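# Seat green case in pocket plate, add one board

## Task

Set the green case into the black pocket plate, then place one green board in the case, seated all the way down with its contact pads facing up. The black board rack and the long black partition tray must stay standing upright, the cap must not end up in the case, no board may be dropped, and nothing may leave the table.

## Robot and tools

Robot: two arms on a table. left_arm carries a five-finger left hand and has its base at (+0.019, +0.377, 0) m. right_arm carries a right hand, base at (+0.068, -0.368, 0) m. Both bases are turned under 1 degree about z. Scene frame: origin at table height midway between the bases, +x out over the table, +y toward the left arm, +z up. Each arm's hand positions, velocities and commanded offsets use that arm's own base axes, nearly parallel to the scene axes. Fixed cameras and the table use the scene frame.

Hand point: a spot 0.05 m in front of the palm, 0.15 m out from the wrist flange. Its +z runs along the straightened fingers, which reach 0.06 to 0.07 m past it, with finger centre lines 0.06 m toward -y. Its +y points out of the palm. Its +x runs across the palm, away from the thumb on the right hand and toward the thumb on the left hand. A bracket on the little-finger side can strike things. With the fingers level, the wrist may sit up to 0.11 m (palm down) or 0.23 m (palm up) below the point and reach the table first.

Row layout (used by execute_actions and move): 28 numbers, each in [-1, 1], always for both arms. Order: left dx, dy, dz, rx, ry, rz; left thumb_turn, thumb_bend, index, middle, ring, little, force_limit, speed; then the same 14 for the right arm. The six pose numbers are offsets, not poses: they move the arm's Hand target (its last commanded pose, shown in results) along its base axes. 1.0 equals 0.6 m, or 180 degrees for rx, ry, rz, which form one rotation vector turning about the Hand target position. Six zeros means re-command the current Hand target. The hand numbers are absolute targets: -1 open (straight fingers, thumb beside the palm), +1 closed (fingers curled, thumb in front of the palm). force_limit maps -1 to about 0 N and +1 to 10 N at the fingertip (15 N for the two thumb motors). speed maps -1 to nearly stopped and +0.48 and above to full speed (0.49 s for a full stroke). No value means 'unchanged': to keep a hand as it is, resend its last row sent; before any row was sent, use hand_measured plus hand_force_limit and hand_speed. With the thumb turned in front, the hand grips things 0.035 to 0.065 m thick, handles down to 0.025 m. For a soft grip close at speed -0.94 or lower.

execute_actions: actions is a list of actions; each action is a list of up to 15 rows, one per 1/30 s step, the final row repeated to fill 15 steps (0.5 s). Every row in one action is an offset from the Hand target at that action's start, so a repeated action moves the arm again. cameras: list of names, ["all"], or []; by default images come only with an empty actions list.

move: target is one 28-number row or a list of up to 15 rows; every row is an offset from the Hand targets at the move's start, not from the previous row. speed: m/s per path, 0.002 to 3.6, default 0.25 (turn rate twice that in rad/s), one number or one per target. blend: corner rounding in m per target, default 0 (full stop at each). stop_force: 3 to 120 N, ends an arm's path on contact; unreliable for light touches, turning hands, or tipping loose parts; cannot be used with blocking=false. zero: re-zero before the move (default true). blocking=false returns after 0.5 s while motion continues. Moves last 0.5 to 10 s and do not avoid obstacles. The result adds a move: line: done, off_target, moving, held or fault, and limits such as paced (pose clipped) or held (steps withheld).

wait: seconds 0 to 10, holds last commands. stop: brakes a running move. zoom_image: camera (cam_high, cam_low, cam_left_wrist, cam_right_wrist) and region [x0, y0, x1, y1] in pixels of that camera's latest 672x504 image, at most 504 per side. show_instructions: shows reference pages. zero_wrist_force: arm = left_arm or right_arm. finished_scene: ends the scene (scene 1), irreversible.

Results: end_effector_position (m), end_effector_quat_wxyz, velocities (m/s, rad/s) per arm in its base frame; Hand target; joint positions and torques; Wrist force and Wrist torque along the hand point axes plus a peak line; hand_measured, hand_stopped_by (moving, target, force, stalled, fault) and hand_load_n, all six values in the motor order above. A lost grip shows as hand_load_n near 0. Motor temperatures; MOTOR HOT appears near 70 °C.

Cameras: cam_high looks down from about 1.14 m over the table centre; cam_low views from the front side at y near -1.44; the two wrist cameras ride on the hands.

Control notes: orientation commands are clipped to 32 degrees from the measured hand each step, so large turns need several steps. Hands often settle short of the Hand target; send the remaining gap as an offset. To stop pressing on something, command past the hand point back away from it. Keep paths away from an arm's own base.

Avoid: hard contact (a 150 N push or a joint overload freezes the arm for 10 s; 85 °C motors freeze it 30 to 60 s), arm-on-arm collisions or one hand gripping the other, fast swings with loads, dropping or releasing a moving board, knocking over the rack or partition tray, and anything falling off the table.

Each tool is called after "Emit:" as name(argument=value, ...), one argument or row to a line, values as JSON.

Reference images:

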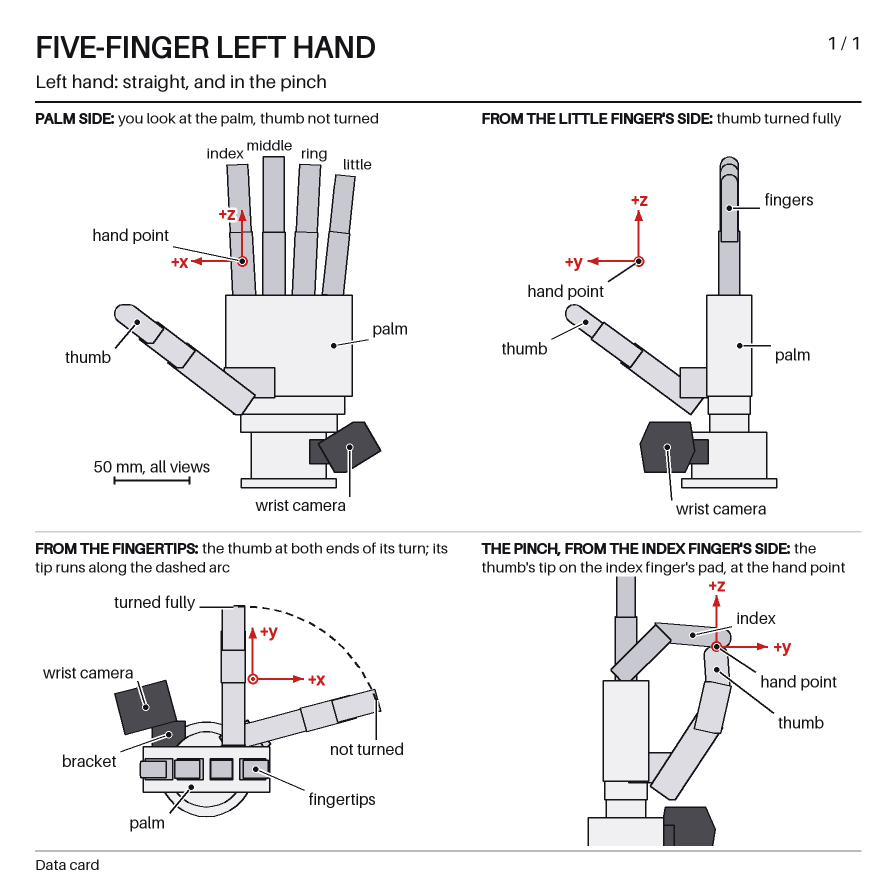

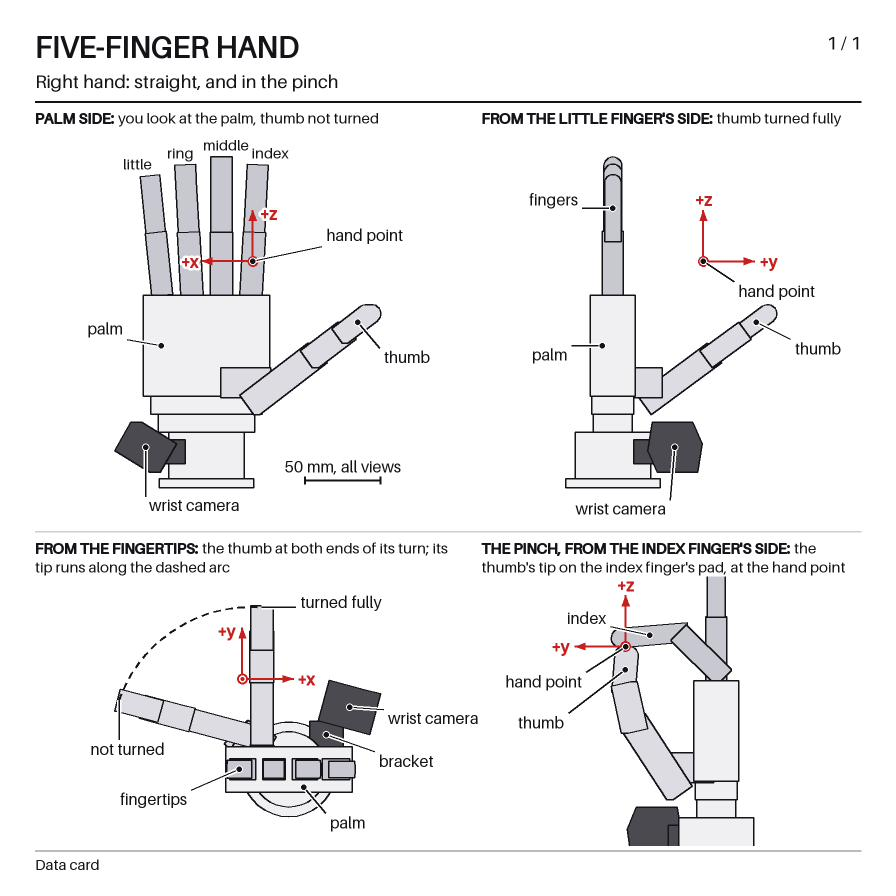

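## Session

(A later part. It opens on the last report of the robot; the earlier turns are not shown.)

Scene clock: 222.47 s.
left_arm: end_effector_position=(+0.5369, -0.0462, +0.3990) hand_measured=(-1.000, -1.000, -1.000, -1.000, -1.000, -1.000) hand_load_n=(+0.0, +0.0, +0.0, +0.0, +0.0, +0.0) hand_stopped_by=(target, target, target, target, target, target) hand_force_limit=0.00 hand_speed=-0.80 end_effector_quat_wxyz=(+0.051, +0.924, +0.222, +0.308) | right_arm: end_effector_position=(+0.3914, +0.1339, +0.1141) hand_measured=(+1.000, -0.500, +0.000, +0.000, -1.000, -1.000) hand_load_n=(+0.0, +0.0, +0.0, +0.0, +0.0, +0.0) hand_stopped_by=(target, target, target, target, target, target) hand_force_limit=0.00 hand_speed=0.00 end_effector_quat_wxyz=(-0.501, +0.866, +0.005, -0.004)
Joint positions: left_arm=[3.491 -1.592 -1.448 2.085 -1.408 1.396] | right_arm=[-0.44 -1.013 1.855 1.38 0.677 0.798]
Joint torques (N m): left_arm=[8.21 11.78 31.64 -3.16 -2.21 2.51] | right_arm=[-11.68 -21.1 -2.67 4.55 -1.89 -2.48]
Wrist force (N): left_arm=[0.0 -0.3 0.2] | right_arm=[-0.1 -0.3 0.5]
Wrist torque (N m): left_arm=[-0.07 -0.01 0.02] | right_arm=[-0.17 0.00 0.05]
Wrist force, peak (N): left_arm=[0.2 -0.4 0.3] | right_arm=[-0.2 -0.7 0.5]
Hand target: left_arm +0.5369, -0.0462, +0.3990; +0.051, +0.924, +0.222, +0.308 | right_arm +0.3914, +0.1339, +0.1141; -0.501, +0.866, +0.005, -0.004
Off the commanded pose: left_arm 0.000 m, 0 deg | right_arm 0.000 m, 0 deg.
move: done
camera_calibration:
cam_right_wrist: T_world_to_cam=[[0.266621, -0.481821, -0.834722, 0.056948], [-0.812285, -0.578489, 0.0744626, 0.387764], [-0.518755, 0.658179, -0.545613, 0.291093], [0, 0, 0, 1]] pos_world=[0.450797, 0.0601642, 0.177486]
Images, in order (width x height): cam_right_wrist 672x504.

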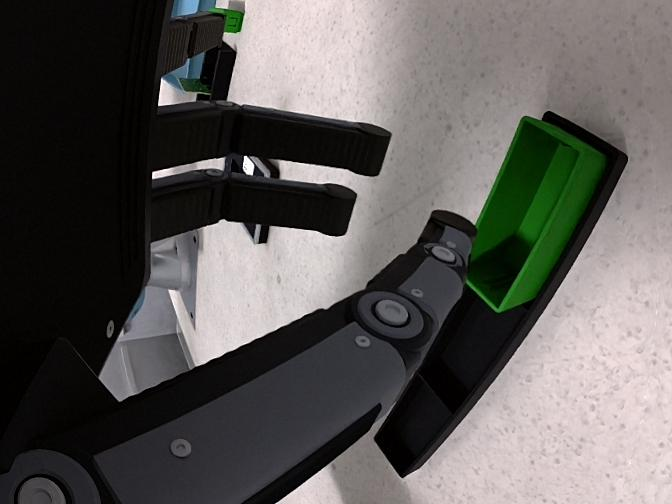

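Emit:
move(
  target=[0,0,0,0,0,0,-1,-1,-1,-1,-1,-1,0,-0.8,0,0,-0.083,0,0,0,1,-0.85,-0.35,-0.35,-1,-1,0,0],
  speed=0.2,
  cameras=["cam_right_wrist","cam_low"],
)

Emit:
zoom_image(
  camera="cam_right_wrist",
  region=[260, 60, 600, 380],
)

Emit:
zoom_image(
  camera="cam_low",
  region=[200, 180, 370, 310],
)

Scene clock: 256.70 s.
left_arm: end_effector_position=(+0.5369, -0.0462, +0.3990) hand_measured=(-1.000, -1.000, -1.000, -1.000, -1.000, -1.000) hand_load_n=(+0.5, +0.0, +0.0, +0.0, +0.0, +0.0) hand_stopped_by=(target, target, target, target, target, target) hand_force_limit=0.00 hand_speed=-0.80 end_effector_quat_wxyz=(+0.051, +0.924, +0.222, +0.308) | right_arm: end_effector_position=(+0.3913, +0.1339, +0.0644) hand_measured=(+1.000, -0.850, -0.350, -0.350, -1.000, -1.000) hand_load_n=(+0.0, -0.5, +0.0, +0.0, +0.0, +0.0) hand_stopped_by=(target, target, target, target, target, target) hand_force_limit=0.00 hand_speed=0.00 end_effector_quat_wxyz=(-0.501, +0.866, +0.005, -0.004)
Joint positions: left_arm=[3.491 -1.592 -1.448 2.085 -1.408 1.396] | right_arm=[-0.44 -0.918 1.869 1.271 0.677 0.798]
Joint torques (N m): left_arm=[8.41 11.71 32.15 -3.12 -2.26 2.51] | right_arm=[12.84 -21.62 -20.15 0.71 -3.01 2.96]
Wrist force (N): left_arm=[-0.1 -0.3 0.2] | right_arm=[-0.3 -0.1 0.6]
Wrist torque (N m): left_arm=[-0.06 0.02 0.00] | right_arm=[-0.16 0.00 -0.06]
Wrist force, peak (N): left_arm=[-0.1 -0.4 0.3] | right_arm=[-0.2 -0.9 0.1]
Hand target: left_arm +0.5369, -0.0462, +0.3990; +0.051, +0.924, +0.222, +0.308 | right_arm +0.3914, +0.1339, +0.0643; -0.501, +0.866, +0.005, -0.004
Off the commanded pose: left_arm 0.000 m, 0 deg | right_arm 0.000 m, 0 deg.
move: done
camera_calibration:
cam_right_wrist: T_world_to_cam=[[0.266554, -0.481869, -0.834716, 0.0155781], [-0.812307, -0.578448, 0.0745322, 0.391456], [-0.518755, 0.658179, -0.545613, 0.264031], [0, 0, 0, 1]] pos_world=[0.450797, 0.0601641, 0.127886]
Images, in order (width x height): cam_low 672x504, cam_right_wrist 672x504.

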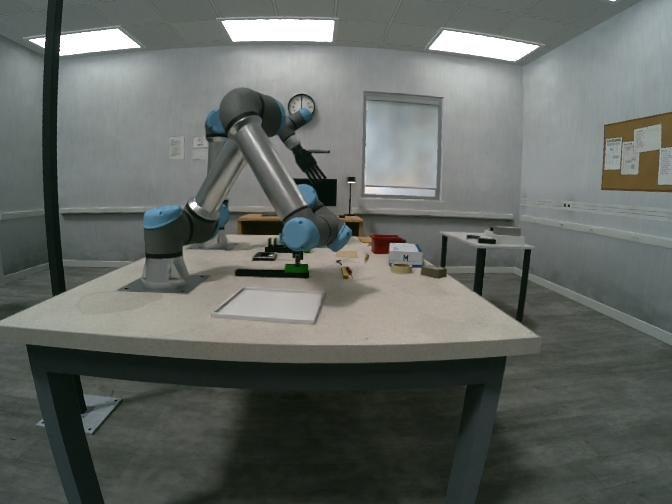

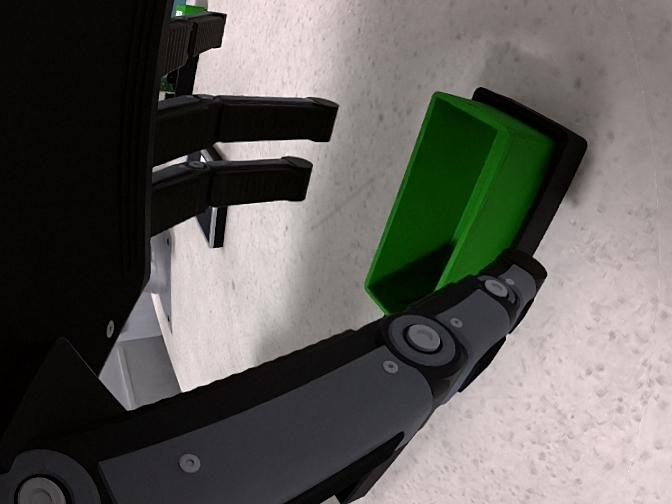

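Scaled by 1.482 from the camera's 672x504 image, which has a finer 960x720 frame.

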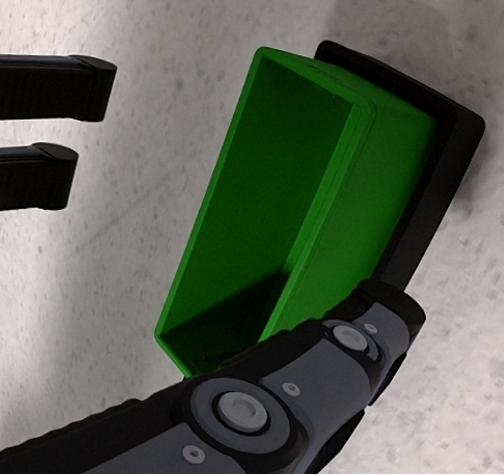

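Scaled by 2.965.

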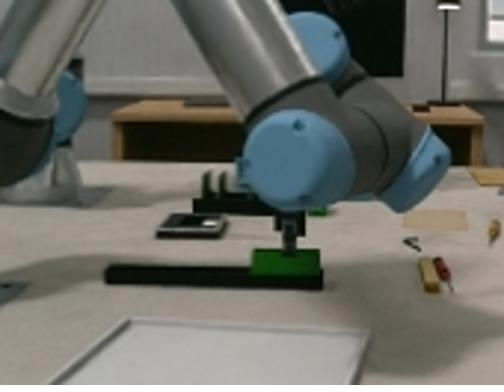

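Emit:
move(
  target=[0,0,0,0,0,0,-1,-1,-1,-1,-1,-1,0,-0.8,0,0,-0.033,0,0,0,1,-0.85,-0.35,-0.35,-1,-1,0,0],
  speed=0.06,
  stop_force=8,
  cameras=["cam_right_wrist"],
)

Emit:
zoom_image(
  camera="cam_right_wrist",
  region=[260, 60, 600, 380],
)

Scene clock: 263.67 s.
left_arm: end_effector_position=(+0.5369, -0.0462, +0.3990) hand_measured=(-1.000, -1.000, -1.000, -1.000, -1.000, -1.000) hand_load_n=(+0.0, +0.0, +0.0, +0.0, +0.0, +0.0) hand_stopped_by=(target, target, target, target, target, target) hand_force_limit=0.00 hand_speed=-0.80 end_effector_quat_wxyz=(+0.051, +0.924, +0.222, +0.308) | right_arm: end_effector_position=(+0.3914, +0.1339, +0.0445) hand_measured=(+1.000, -0.850, -0.350, -0.350, -1.000, -1.000) hand_load_n=(+0.0, +0.0, +0.0, +0.0, +0.0, +0.0) hand_stopped_by=(target, target, target, target, target, target) hand_force_limit=0.00 hand_speed=0.00 end_effector_quat_wxyz=(-0.501, +0.866, +0.005, -0.004)
Joint positions: left_arm=[3.491 -1.592 -1.448 2.085 -1.408 1.396] | right_arm=[-0.44 -0.877 1.87 1.23 0.677 0.798]
Joint torques (N m): left_arm=[8.27 12 32.31 -3.12 -2.15 2.34] | right_arm=[1.98 -24.05 -18.6 0.47 -0.49 0.88]
Wrist force (N): left_arm=[0.1 -0.2 0.3] | right_arm=[-0.2 -0.2 0.3]
Wrist torque (N m): left_arm=[-0.07 -0.01 0.02] | right_arm=[-0.16 -0.01 -0.07]
Wrist force, peak (N): left_arm=[-0.1 -0.3 0.5] | right_arm=[-0.1 -0.3 0.6]
Hand target: left_arm +0.5369, -0.0462, +0.3990; +0.051, +0.924, +0.222, +0.308 | right_arm +0.3914, +0.1339, +0.0445; -0.501, +0.866, +0.005, -0.004
Off the commanded pose: left_arm 0.000 m, 0 deg | right_arm 0.000 m, 0 deg.
move: done
camera_calibration:
cam_right_wrist: T_world_to_cam=[[0.26666, -0.48187, -0.834682, -0.0011676], [-0.812297, -0.578473, 0.0744498, 0.392952], [-0.518716, 0.658156, -0.545678, 0.253109], [0, 0, 0, 1]] pos_world=[0.450797, 0.0601642, 0.107886]
Images, in order (width x height): cam_right_wrist 672x504.

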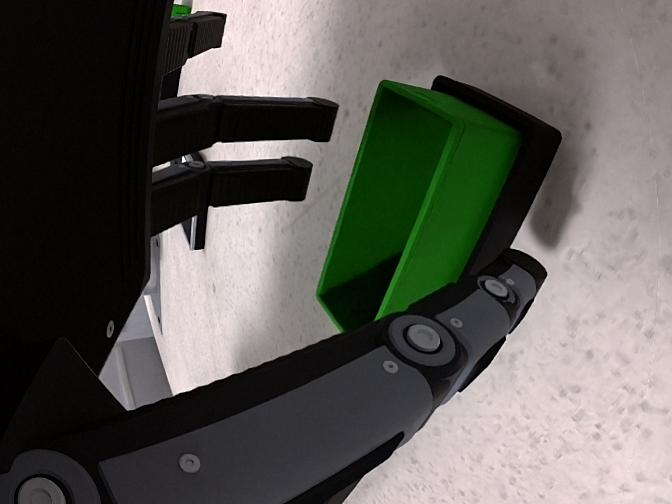

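Scaled by 1.482 from the camera's 672x504 image, which has a finer 960x720 frame.

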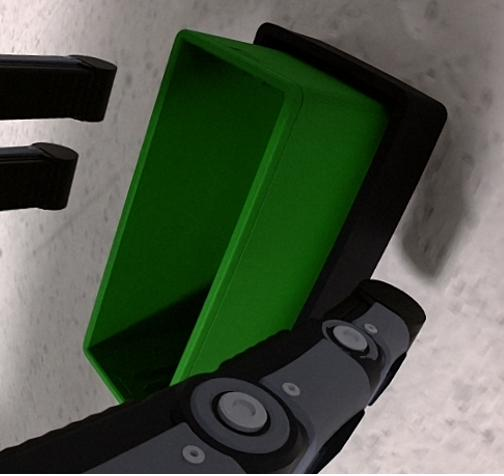

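Emit:
move(
  target=[0,0,0,0,0,0,-1,-1,-1,-1,-1,-1,0,-0.8,0,0,0,0,0,0,1,-0.2,0.35,0.35,-1,-1,-0.5,-0.9],
  cameras=["cam_right_wrist"],
)

Emit:
zoom_image(
  camera="cam_right_wrist",
  region=[260, 60, 600, 380],
)

Scene clock: 291.50 s.
left_arm: end_effector_position=(+0.5369, -0.0462, +0.3990) hand_measured=(-1.000, -1.000, -1.000, -1.000, -1.000, -1.000) hand_load_n=(+0.0, +0.0, +0.0, +0.0, +0.0, +0.0) hand_stopped_by=(target, target, target, target, target, target) hand_force_limit=0.00 hand_speed=-0.80 end_effector_quat_wxyz=(+0.051, +0.924, +0.222, +0.308) | right_arm: end_effector_position=(+0.3914, +0.1339, +0.0445) hand_measured=(+1.000, -0.618, +0.114, +0.096, -1.000, -1.000) hand_load_n=(-1.0, +4.5, +2.5, +3.0, +0.0, +0.0) hand_stopped_by=(target, force, force, force, target, target) hand_force_limit=-0.50 hand_speed=-0.90 end_effector_quat_wxyz=(-0.501, +0.866, +0.005, -0.004)
Joint positions: left_arm=[3.491 -1.592 -1.448 2.085 -1.408 1.396] | right_arm=[-0.44 -0.877 1.87 1.23 0.677 0.798]
Joint torques (N m): left_arm=[7.92 11.8 31.66 -3.05 -2.1 2.31] | right_arm=[5.19 -23.7 -18.91 1.25 -0.63 2.77]
Wrist force (N): left_arm=[0.1 -0.1 0.2] | right_arm=[-0.3 -1.2 0.1]
Wrist torque (N m): left_arm=[-0.05 -0.02 0.01] | right_arm=[-0.21 0.01 -0.10]
Wrist force, peak (N): left_arm=[0.1 -0.2 0.5] | right_arm=[-0.3 -1.4 -0.1]
Hand target: left_arm +0.5369, -0.0462, +0.3990; +0.051, +0.924, +0.222, +0.308 | right_arm +0.3914, +0.1339, +0.0445; -0.501, +0.866, +0.005, -0.004
Off the commanded pose: left_arm 0.000 m, 0 deg | right_arm 0.000 m, 0 deg.
move: done
camera_calibration:
cam_right_wrist: T_world_to_cam=[[0.266646, -0.481853, -0.834696, -0.00116087], [-0.812255, -0.578527, 0.0744941, 0.392932], [-0.518789, 0.658122, -0.545649, 0.253141], [0, 0, 0, 1]] pos_world=[0.450797, 0.0601643, 0.107886]
Images, in order (width x height): cam_right_wrist 672x504.

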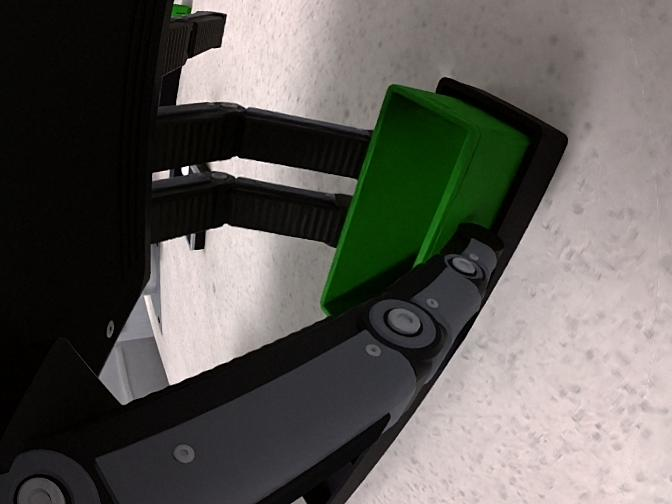

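Scaled by 1.482 from the camera's 672x504 image, which has a finer 960x720 frame.

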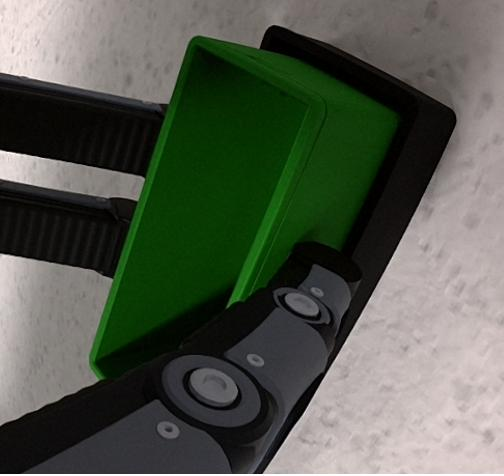

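Emit:
move(
  target=[
    [0,0,0,0,0,0,-1,-1,-1,-1,-1,-1,0,-0.8,0,0,0,0,0,0,1,-0.15,0.4,0.4,-1,-1,-0.1,-0.9],
    [0,0,0,0,0,0,-1,-1,-1,-1,-1,-1,0,-0.8,0,0,0.04,0,0,0,1,-0.15,0.4,0.4,-1,-1,-0.1,-0.9],
  ],
  speed=0.08,
  cameras=["cam_right_wrist","cam_low"],
)

Emit:
zoom_image(
  camera="cam_low",
  region=[200, 180, 370, 310],
)

Scene clock: 297.20 s.
left_arm: end_effector_position=(+0.5369, -0.0462, +0.3990) hand_measured=(-1.000, -1.000, -1.000, -1.000, -1.000, -1.000) hand_load_n=(+0.0, +0.0, +0.0, +0.0, +0.0, +0.0) hand_stopped_by=(target, target, target, target, target, target) hand_force_limit=0.00 hand_speed=-0.80 end_effector_quat_wxyz=(+0.051, +0.924, +0.222, +0.308) | right_arm: end_effector_position=(+0.3914, +0.1340, +0.0683) hand_measured=(+1.000, -0.620, +0.130, +0.102, -1.000, -1.000) hand_load_n=(-1.5, +8.0, +4.5, +3.0, +0.0, +0.0) hand_stopped_by=(target, force, force, force, target, target) hand_force_limit=-0.10 hand_speed=-0.90 end_effector_quat_wxyz=(-0.501, +0.866, +0.005, -0.004)
Joint positions: left_arm=[3.491 -1.592 -1.448 2.085 -1.408 1.396] | right_arm=[-0.44 -0.925 1.868 1.279 0.677 0.799]
Joint torques (N m): left_arm=[8.13 12.98 31.72 -3.01 -2.13 2.31] | right_arm=[2.55 -48.01 -20.16 5.37 -1.88 -2.11]
Wrist force (N): left_arm=[-0.1 -0.1 0.2] | right_arm=[-0.1 0.0 0.4]
Wrist torque (N m): left_arm=[-0.04 0.02 0.00] | right_arm=[-0.15 -0.02 -0.05]
Wrist force, peak (N): left_arm=[-0.1 -0.5 0.3] | right_arm=[-0.4 -3.6 -1.3]
Hand target: left_arm +0.5369, -0.0462, +0.3990; +0.051, +0.924, +0.222, +0.308 | right_arm +0.3914, +0.1339, +0.0685; -0.501, +0.866, +0.005, -0.004
Off the commanded pose: left_arm 0.000 m, 0 deg | right_arm 0.000 m, 0 deg.
move: done
camera_calibration:
cam_right_wrist: T_world_to_cam=[[0.26651, -0.481814, -0.834762, 0.0188205], [-0.812303, -0.578453, 0.0745361, 0.391229], [-0.518783, 0.658215, -0.545543, 0.26604], [0, 0, 0, 1]] pos_world=[0.450797, 0.0602641, 0.131686]
Images, in order (width x height): cam_low 672x504, cam_right_wrist 672x504.

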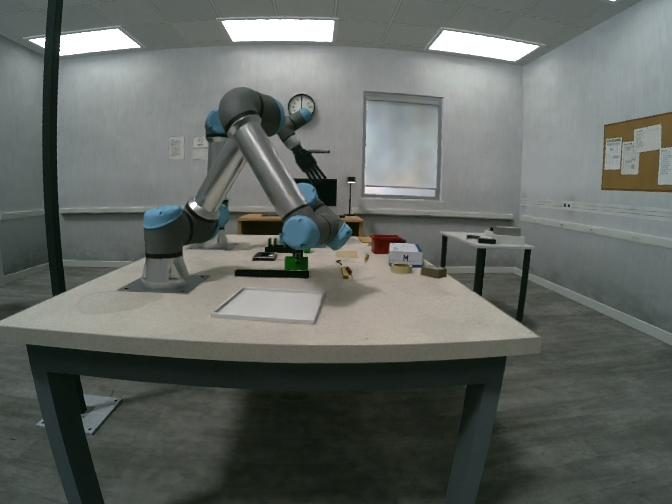

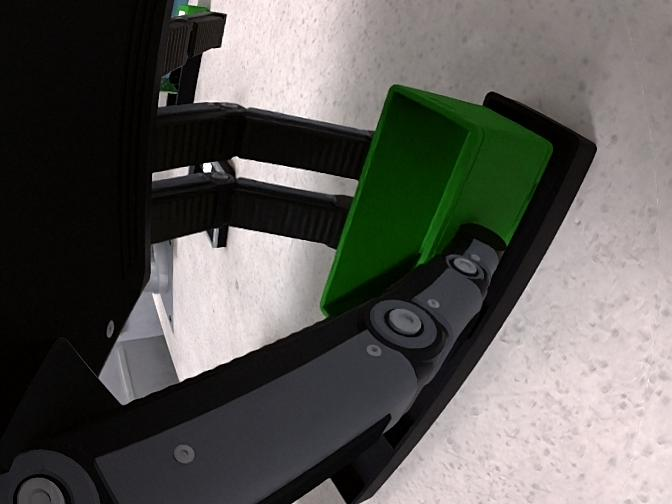

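Scaled by 2.965.

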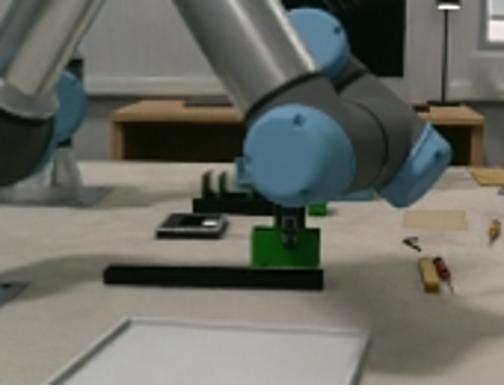

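Emit:
move(
  target=[
    [0,0,0,0,0,0,-1,-1,-1,-1,-1,-1,0,-0.8,0,0,0.186,0,0,0,1,-0.15,0.4,0.4,-1,-1,-0.1,-0.9],
    [0,0,0,0,0,0,-1,-1,-1,-1,-1,-1,0,-0.8,-0.152,0.51,0.186,0,0,0,1,-0.15,0.4,0.4,-1,-1,-0.1,-0.9],
    [0,0,0,0,0,0,-1,-1,-1,-1,-1,-1,0,-0.8,-0.2273,0.5518,0.1025,0,0,-0.5,1,-0.15,0.4,0.4,-1,-1,-0.1,-0.9],
  ],
  speed=0.25,
  blend=[0.02,0.03,0],
  cameras=["all"],
)

Emit:
zoom_image(
  camera="cam_right_wrist",
  region=[260, 60, 600, 380],
)

Scene clock: 355.57 s.
left_arm: end_effector_position=(+0.5369, -0.0462, +0.3990) hand_measured=(-1.000, -1.000, -1.000, -1.000, -1.000, -1.000) hand_load_n=(+0.0, +0.0, +0.0, +0.0, +0.0, +0.0) hand_stopped_by=(target, target, target, target, target, target) hand_force_limit=0.00 hand_speed=-0.80 end_effector_quat_wxyz=(+0.051, +0.924, +0.222, +0.308) | right_arm: end_effector_position=(+0.2550, +0.4650, +0.1300) hand_measured=(+1.000, -0.620, +0.130, +0.102, -1.000, -1.000) hand_load_n=(-1.5, +8.0, +4.0, +3.0, +0.0, +0.0) hand_stopped_by=(target, force, force, force, target, target) hand_force_limit=-0.10 hand_speed=-0.90 end_effector_quat_wxyz=(-0.357, +0.616, -0.608, +0.351) end_effector_velocity=(-0.001, +0.000, +0.000) end_effector_angular_velocity=(-0.003, +0.003, +0.000)
Joint positions: left_arm=[3.491 -1.592 -1.448 2.085 -1.408 1.396] | right_arm=[1.103 -1.208 1.715 0.385 2.447 3.905]
Joint velocities: left_arm=[within noise] | right_arm=[0.001 0.002 -0.002 0.006 0 0.003]
Joint torques (N m): left_arm=[7.39 12.51 31.4 -2.93 -2.15 2.25] | right_arm=[12.46 -19.14 -28.75 4.18 2.53 2.56]
Wrist force (N): left_arm=[0.2 -0.3 0.1] | right_arm=[0.1 -0.1 0.6]
Wrist torque (N m): left_arm=[-0.06 -0.05 0.02] | right_arm=[-0.21 -0.05 -0.02]
Wrist force, peak (N): left_arm=[-0.3 -0.5 0.0] | right_arm=[0.2 -0.6 1.4]
Hand target: left_arm +0.5369, -0.0462, +0.3990; +0.051, +0.924, +0.222, +0.308 | right_arm +0.2550, +0.4650, +0.1300; -0.357, +0.616, -0.608, +0.351
Off the commanded pose: left_arm 0.000 m, 0 deg | right_arm 0.000 m, 0 deg.
move: done
camera_calibration:
cam_left_wrist: T_world_to_cam=[[-0.14587, 0.982979, -0.111691, 0.172808], [0.395748, 0.161451, 0.904056, -0.560497], [0.9067, 0.0876735, -0.412562, -0.203752], [0, 0, 0, 1]] pos_world=[0.431765, -0.0615107, 0.441961]
cam_right_wrist: T_world_to_cam=[[-0.481677, -0.266696, -0.834782, 0.35692], [-0.57871, 0.812127, 0.0744626, -0.238902], [0.65809, 0.518963, -0.545523, -0.224285], [0, 0, 0, 1]] pos_world=[0.181265, 0.405604, 0.193387]

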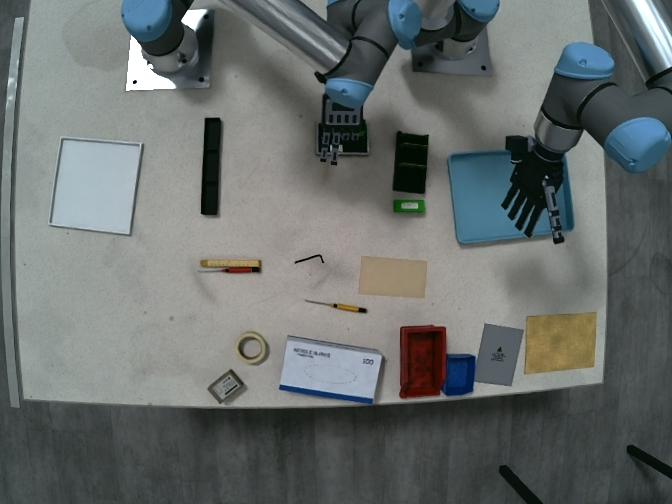

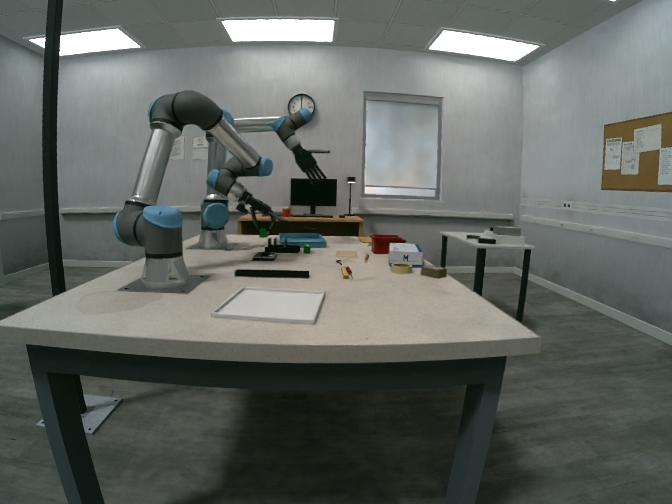

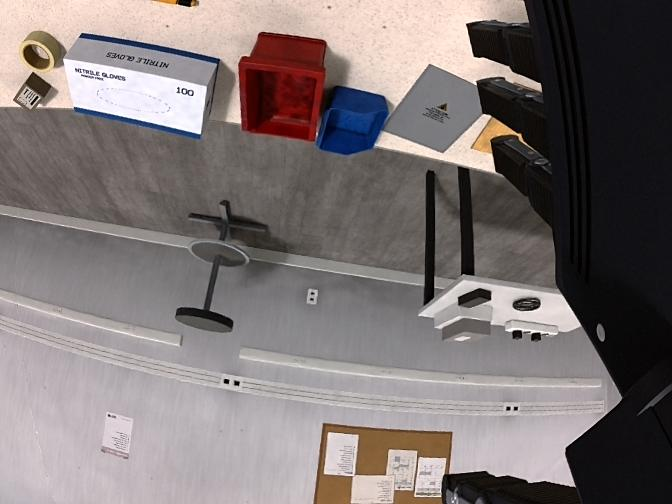

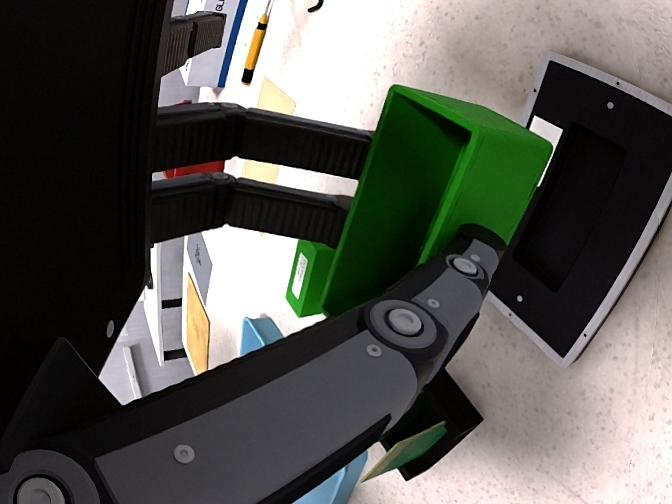

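Scaled by 1.482 from the camera's 672x504 image, which has a finer 960x720 frame.

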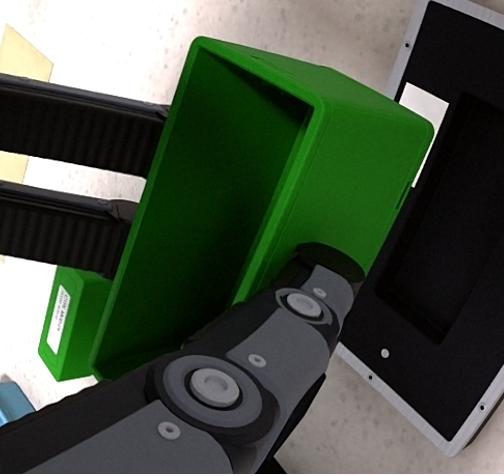

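Emit:
zoom_image(
  camera="cam_right_wrist",
  region=[480, 40, 672, 380],
)

Emit:
zoom_image(
  camera="cam_right_wrist",
  region=[490, 100, 650, 310],
)

Scaled by 1.482 from the camera's 672x504 image, which has a finer 960x720 frame.

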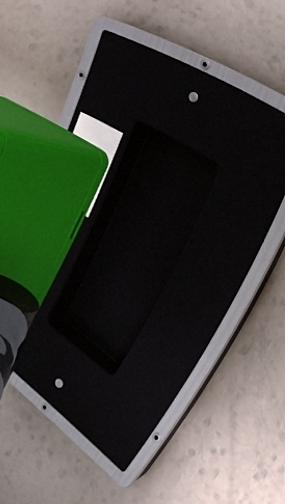

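Scaled by 2.400 from the camera's 672x504 image, which has a finer 960x720 frame.

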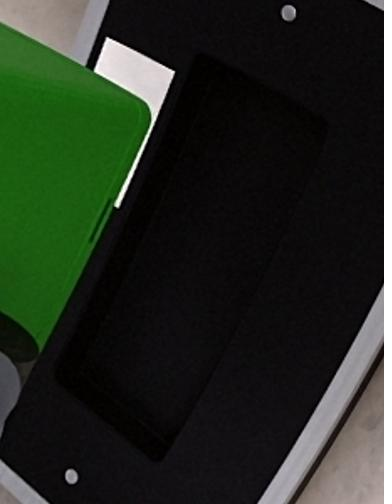

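Emit:
zoom_image(
  camera="cam_right_wrist",
  region=[300, 70, 480, 200],
)

Emit:
zoom_image(
  camera="cam_right_wrist",
  region=[300, 230, 400, 330],
)

Emit:
zoom_image(
  camera="cam_right_wrist",
  region=[440, 100, 570, 260],
)

Scaled by 2.800 from the camera's 672x504 image, which has a finer 960x720 frame.

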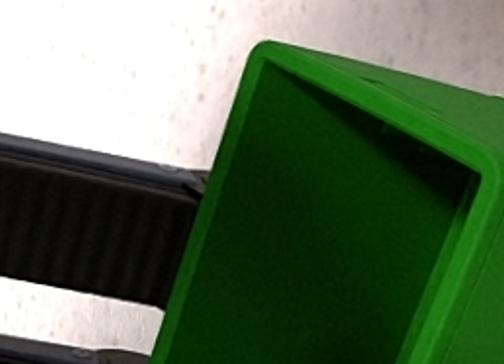

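Scaled by 5.040 from the camera's 672x504 image, which has a finer 960x720 frame.

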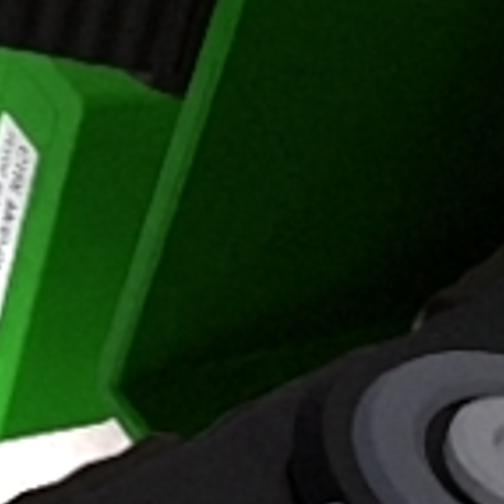

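Scaled by 3.150 from the camera's 672x504 image, which has a finer 960x720 frame.

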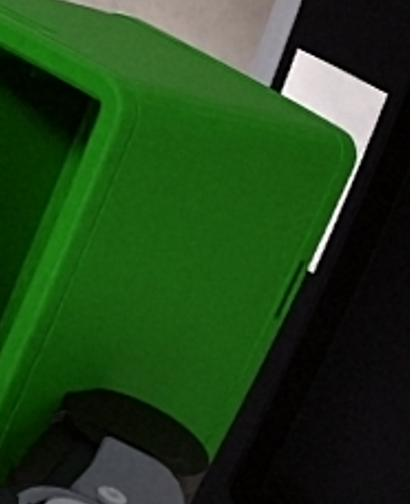

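Emit:
zoom_image(
  camera="cam_low",
  region=[230, 180, 310, 270],
)

Scaled by 5.600.

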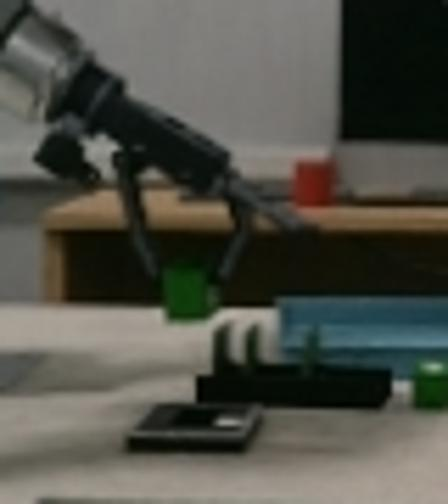

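Emit:
move(
  target=[0,0,0,0,0,0,-1,-1,-1,-1,-1,-1,0,-0.8,0.0115,-0.0078,-0.0917,0,0,0.0078,1,-0.15,0.4,0.4,-1,-1,-0.1,-0.9],
  speed=0.12,
  cameras=["cam_right_wrist","cam_low","cam_high"],
)

Emit:
zoom_image(
  camera="cam_right_wrist",
  region=[290, 40, 600, 350],
)

Emit:
zoom_image(
  camera="cam_low",
  region=[230, 190, 310, 270],
)

Scene clock: 404.43 s.
left_arm: end_effector_position=(+0.5369, -0.0462, +0.3990) hand_measured=(-1.000, -1.000, -1.000, -1.000, -1.000, -1.000) hand_load_n=(+0.0, +0.0, +0.0, +0.0, +0.0, +0.0) hand_stopped_by=(target, target, target, target, target, target) hand_force_limit=0.00 hand_speed=-0.80 end_effector_quat_wxyz=(+0.051, +0.924, +0.222, +0.308) | right_arm: end_effector_position=(+0.2619, +0.4603, +0.0751) hand_measured=(+1.000, -0.620, +0.130, +0.102, -1.000, -1.000) hand_load_n=(-2.0, +7.5, +4.0, +3.5, +0.0, +0.0) hand_stopped_by=(target, force, force, force, target, target) hand_force_limit=-0.10 hand_speed=-0.90 end_effector_quat_wxyz=(-0.361, +0.623, -0.601, +0.347) end_effector_velocity=(+0.000, +0.000, -0.001) end_effector_angular_velocity=(+0.002, -0.001, +0.000)
Joint positions: left_arm=[3.491 -1.592 -1.448 2.085 -1.408 1.396] | right_arm=[1.076 -1.163 1.805 0.206 2.414 3.845]
Joint velocities: left_arm=[within noise] | right_arm=[0 0.001 0.001 -0.005 -0.001 -0.001]
Joint torques (N m): left_arm=[7.23 12.36 31.75 -2.76 -2.12 2.12] | right_arm=[-10.15 -21.31 -5.26 -0.96 -1.04 -2.61]
Wrist force (N): left_arm=[0.1 -0.5 0.3] | right_arm=[-0.1 0.1 0.7]
Wrist torque (N m): left_arm=[-0.10 -0.01 0.02] | right_arm=[-0.14 -0.03 0.08]
Wrist force, peak (N): left_arm=[0.1 -0.5 0.3] | right_arm=[0.2 0.1 1.1]
Hand target: left_arm +0.5369, -0.0462, +0.3990; +0.051, +0.924, +0.222, +0.308 | right_arm +0.2619, +0.4603, +0.0750; -0.361, +0.623, -0.601, +0.347
Off the commanded pose: left_arm 0.000 m, 0 deg | right_arm 0.000 m, 0 deg.
move: done
camera_calibration:
cam_right_wrist: T_world_to_cam=[[-0.475195, -0.278322, -0.834702, 0.316777], [-0.598145, 0.797921, 0.0744655, -0.215341], [0.6453, 0.534658, -0.545645, -0.260175], [0, 0, 0, 1]] pos_world=[0.189617, 0.399095, 0.138486]
Images, in order (width x height): cam_high 672x504, cam_low 672x504, cam_right_wrist 672x504.

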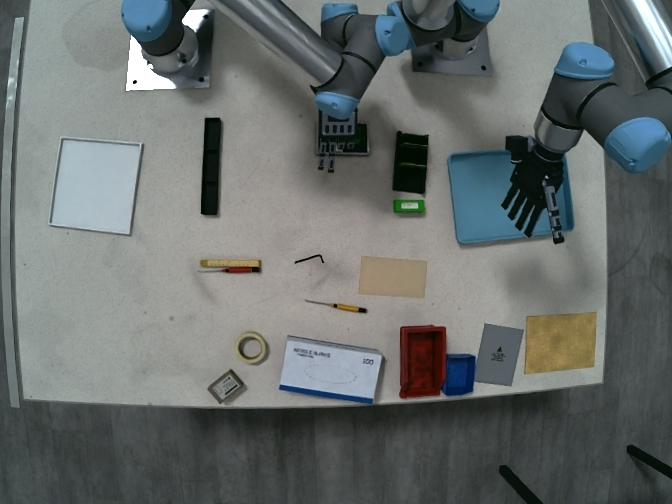

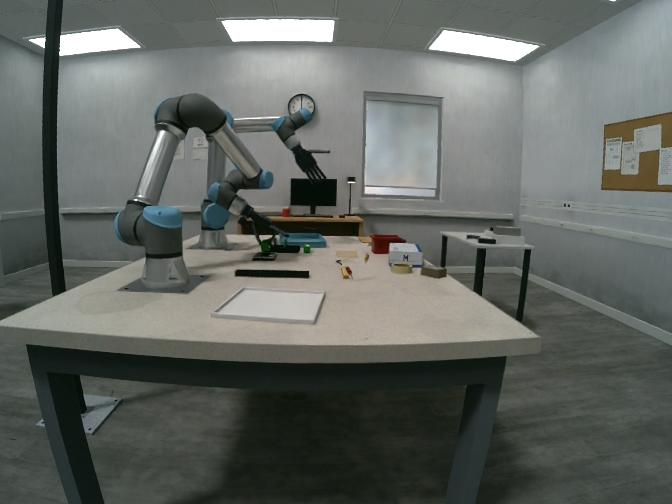

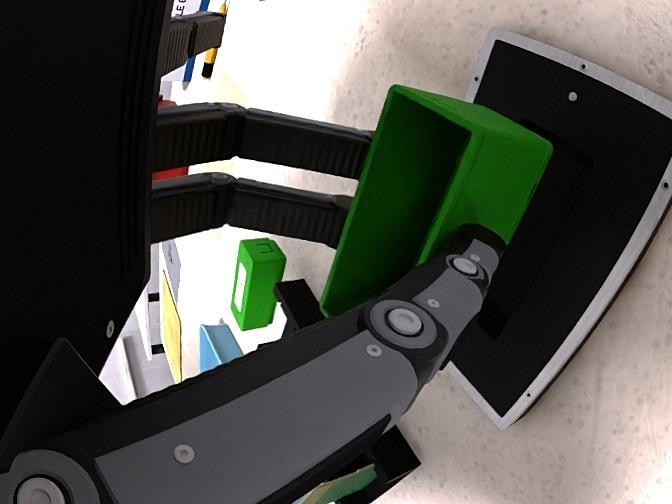

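Scaled by 1.626 from the camera's 672x504 image, which has a finer 960x720 frame.

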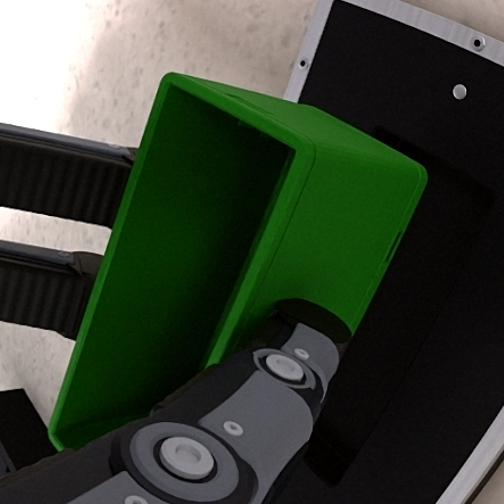

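Scaled by 6.300.

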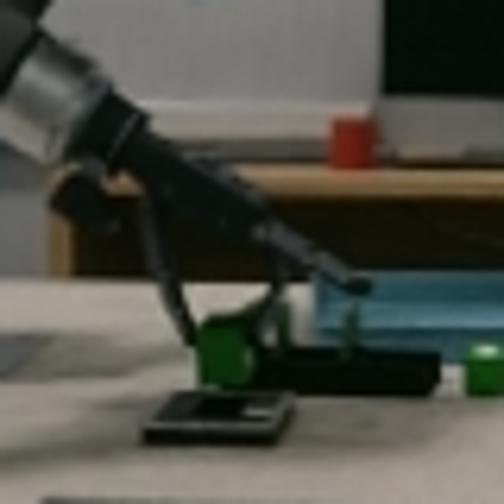

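Emit:
zoom_image(
  camera="cam_right_wrist",
  region=[440, 80, 640, 380],
)

Emit:
zoom_image(
  camera="cam_right_wrist",
  region=[460, 260, 560, 360],
)

Emit:
zoom_image(
  camera="cam_right_wrist",
  region=[510, 100, 610, 200],
)

Scaled by 1.680 from the camera's 672x504 image, which has a finer 960x720 frame.

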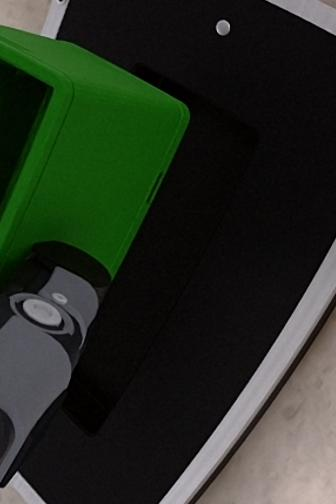

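Scaled by 5.040 from the camera's 672x504 image, which has a finer 960x720 frame.

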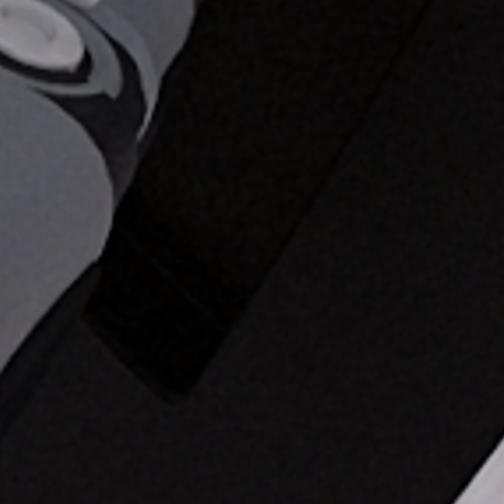

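Scaled by 5.040 from the camera's 672x504 image, which has a finer 960x720 frame.

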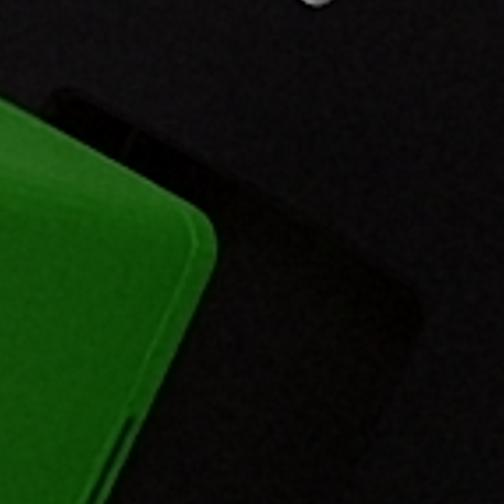

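Emit:
move(
  target=[0,0,0,0,0,0,-1,-1,-1,-1,-1,-1,0,-0.8,0.0,0,0,0,0.0278,0,1,-0.15,0.4,0.4,-1,-1,-0.1,-0.9],
  speed=0.1,
  cameras=["cam_right_wrist","cam_low"],
)

Emit:
zoom_image(
  camera="cam_right_wrist",
  region=[440, 80, 640, 380],
)

Emit:
zoom_image(
  camera="cam_low",
  region=[245, 220, 285, 265],
)

Scene clock: 446.10 s.
left_arm: end_effector_position=(+0.5369, -0.0462, +0.3990) hand_measured=(-1.000, -1.000, -1.000, -1.000, -1.000, -1.000) hand_load_n=(+0.0, +0.0, +0.0, +0.5, +0.0, +0.0) hand_stopped_by=(target, target, target, target, target, target) hand_force_limit=0.00 hand_speed=-0.80 end_effector_quat_wxyz=(+0.051, +0.924, +0.222, +0.308) | right_arm: end_effector_position=(+0.2619, +0.4603, +0.0750) hand_measured=(+1.000, -0.620, +0.130, +0.102, -1.000, -1.000) hand_load_n=(-2.0, +8.0, +4.0, +3.0, +0.0, +0.0) hand_stopped_by=(target, force, force, force, target, target) hand_force_limit=-0.10 hand_speed=-0.90 end_effector_quat_wxyz=(-0.335, +0.638, -0.616, +0.320)
Joint positions: left_arm=[3.491 -1.592 -1.448 2.085 -1.408 1.396] | right_arm=[1.042 -1.163 1.773 0.303 2.334 3.877]
Joint torques (N m): left_arm=[7.17 12.41 31.94 -2.82 -2.11 2.07] | right_arm=[-11.76 -19.4 -27.19 4.07 -0.95 2.77]
Wrist force (N): left_arm=[0.1 -0.2 -0.1] | right_arm=[0.2 0.2 1.0]
Wrist torque (N m): left_arm=[-0.04 -0.03 0.02] | right_arm=[-0.20 -0.08 0.00]
Wrist force, peak (N): left_arm=[-0.2 -0.4 0.4] | right_arm=[-0.2 0.2 1.2]
Hand target: left_arm +0.5369, -0.0462, +0.3990; +0.051, +0.924, +0.222, +0.308 | right_arm +0.2619, +0.4603, +0.0750; -0.335, +0.638, -0.616, +0.319
Off the commanded pose: left_arm 0.000 m, 0 deg | right_arm 0.000 m, 0 deg.
move: done
camera_calibration:
cam_right_wrist: T_world_to_cam=[[-0.54591, -0.278373, -0.790247, 0.331928], [-0.589522, 0.797833, 0.126202, -0.221444], [0.595354, 0.534763, -0.599652, -0.243138], [0, 0, 0, 1]] pos_world=[0.19541, 0.399096, 0.144454]
Images, in order (width x height): cam_low 672x504, cam_right_wrist 672x504.

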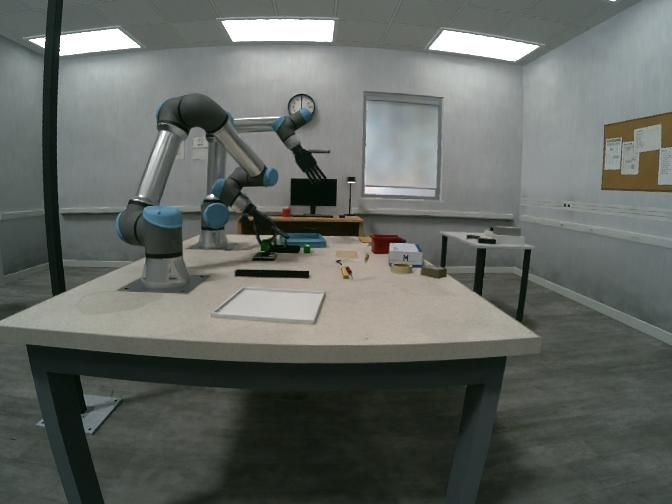

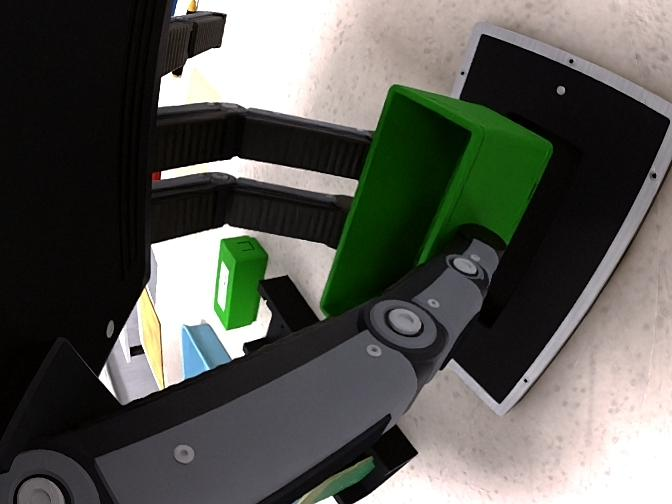

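Scaled by 1.680 from the camera's 672x504 image, which has a finer 960x720 frame.

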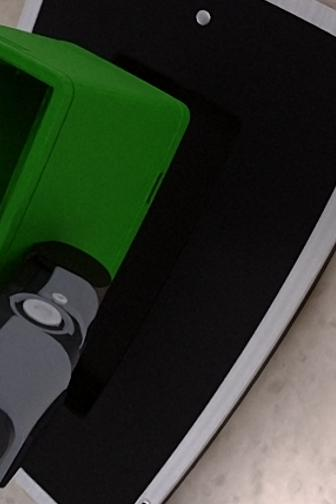

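Scaled by 11.200.

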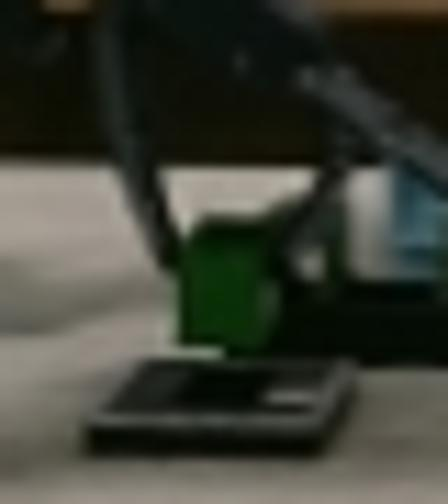

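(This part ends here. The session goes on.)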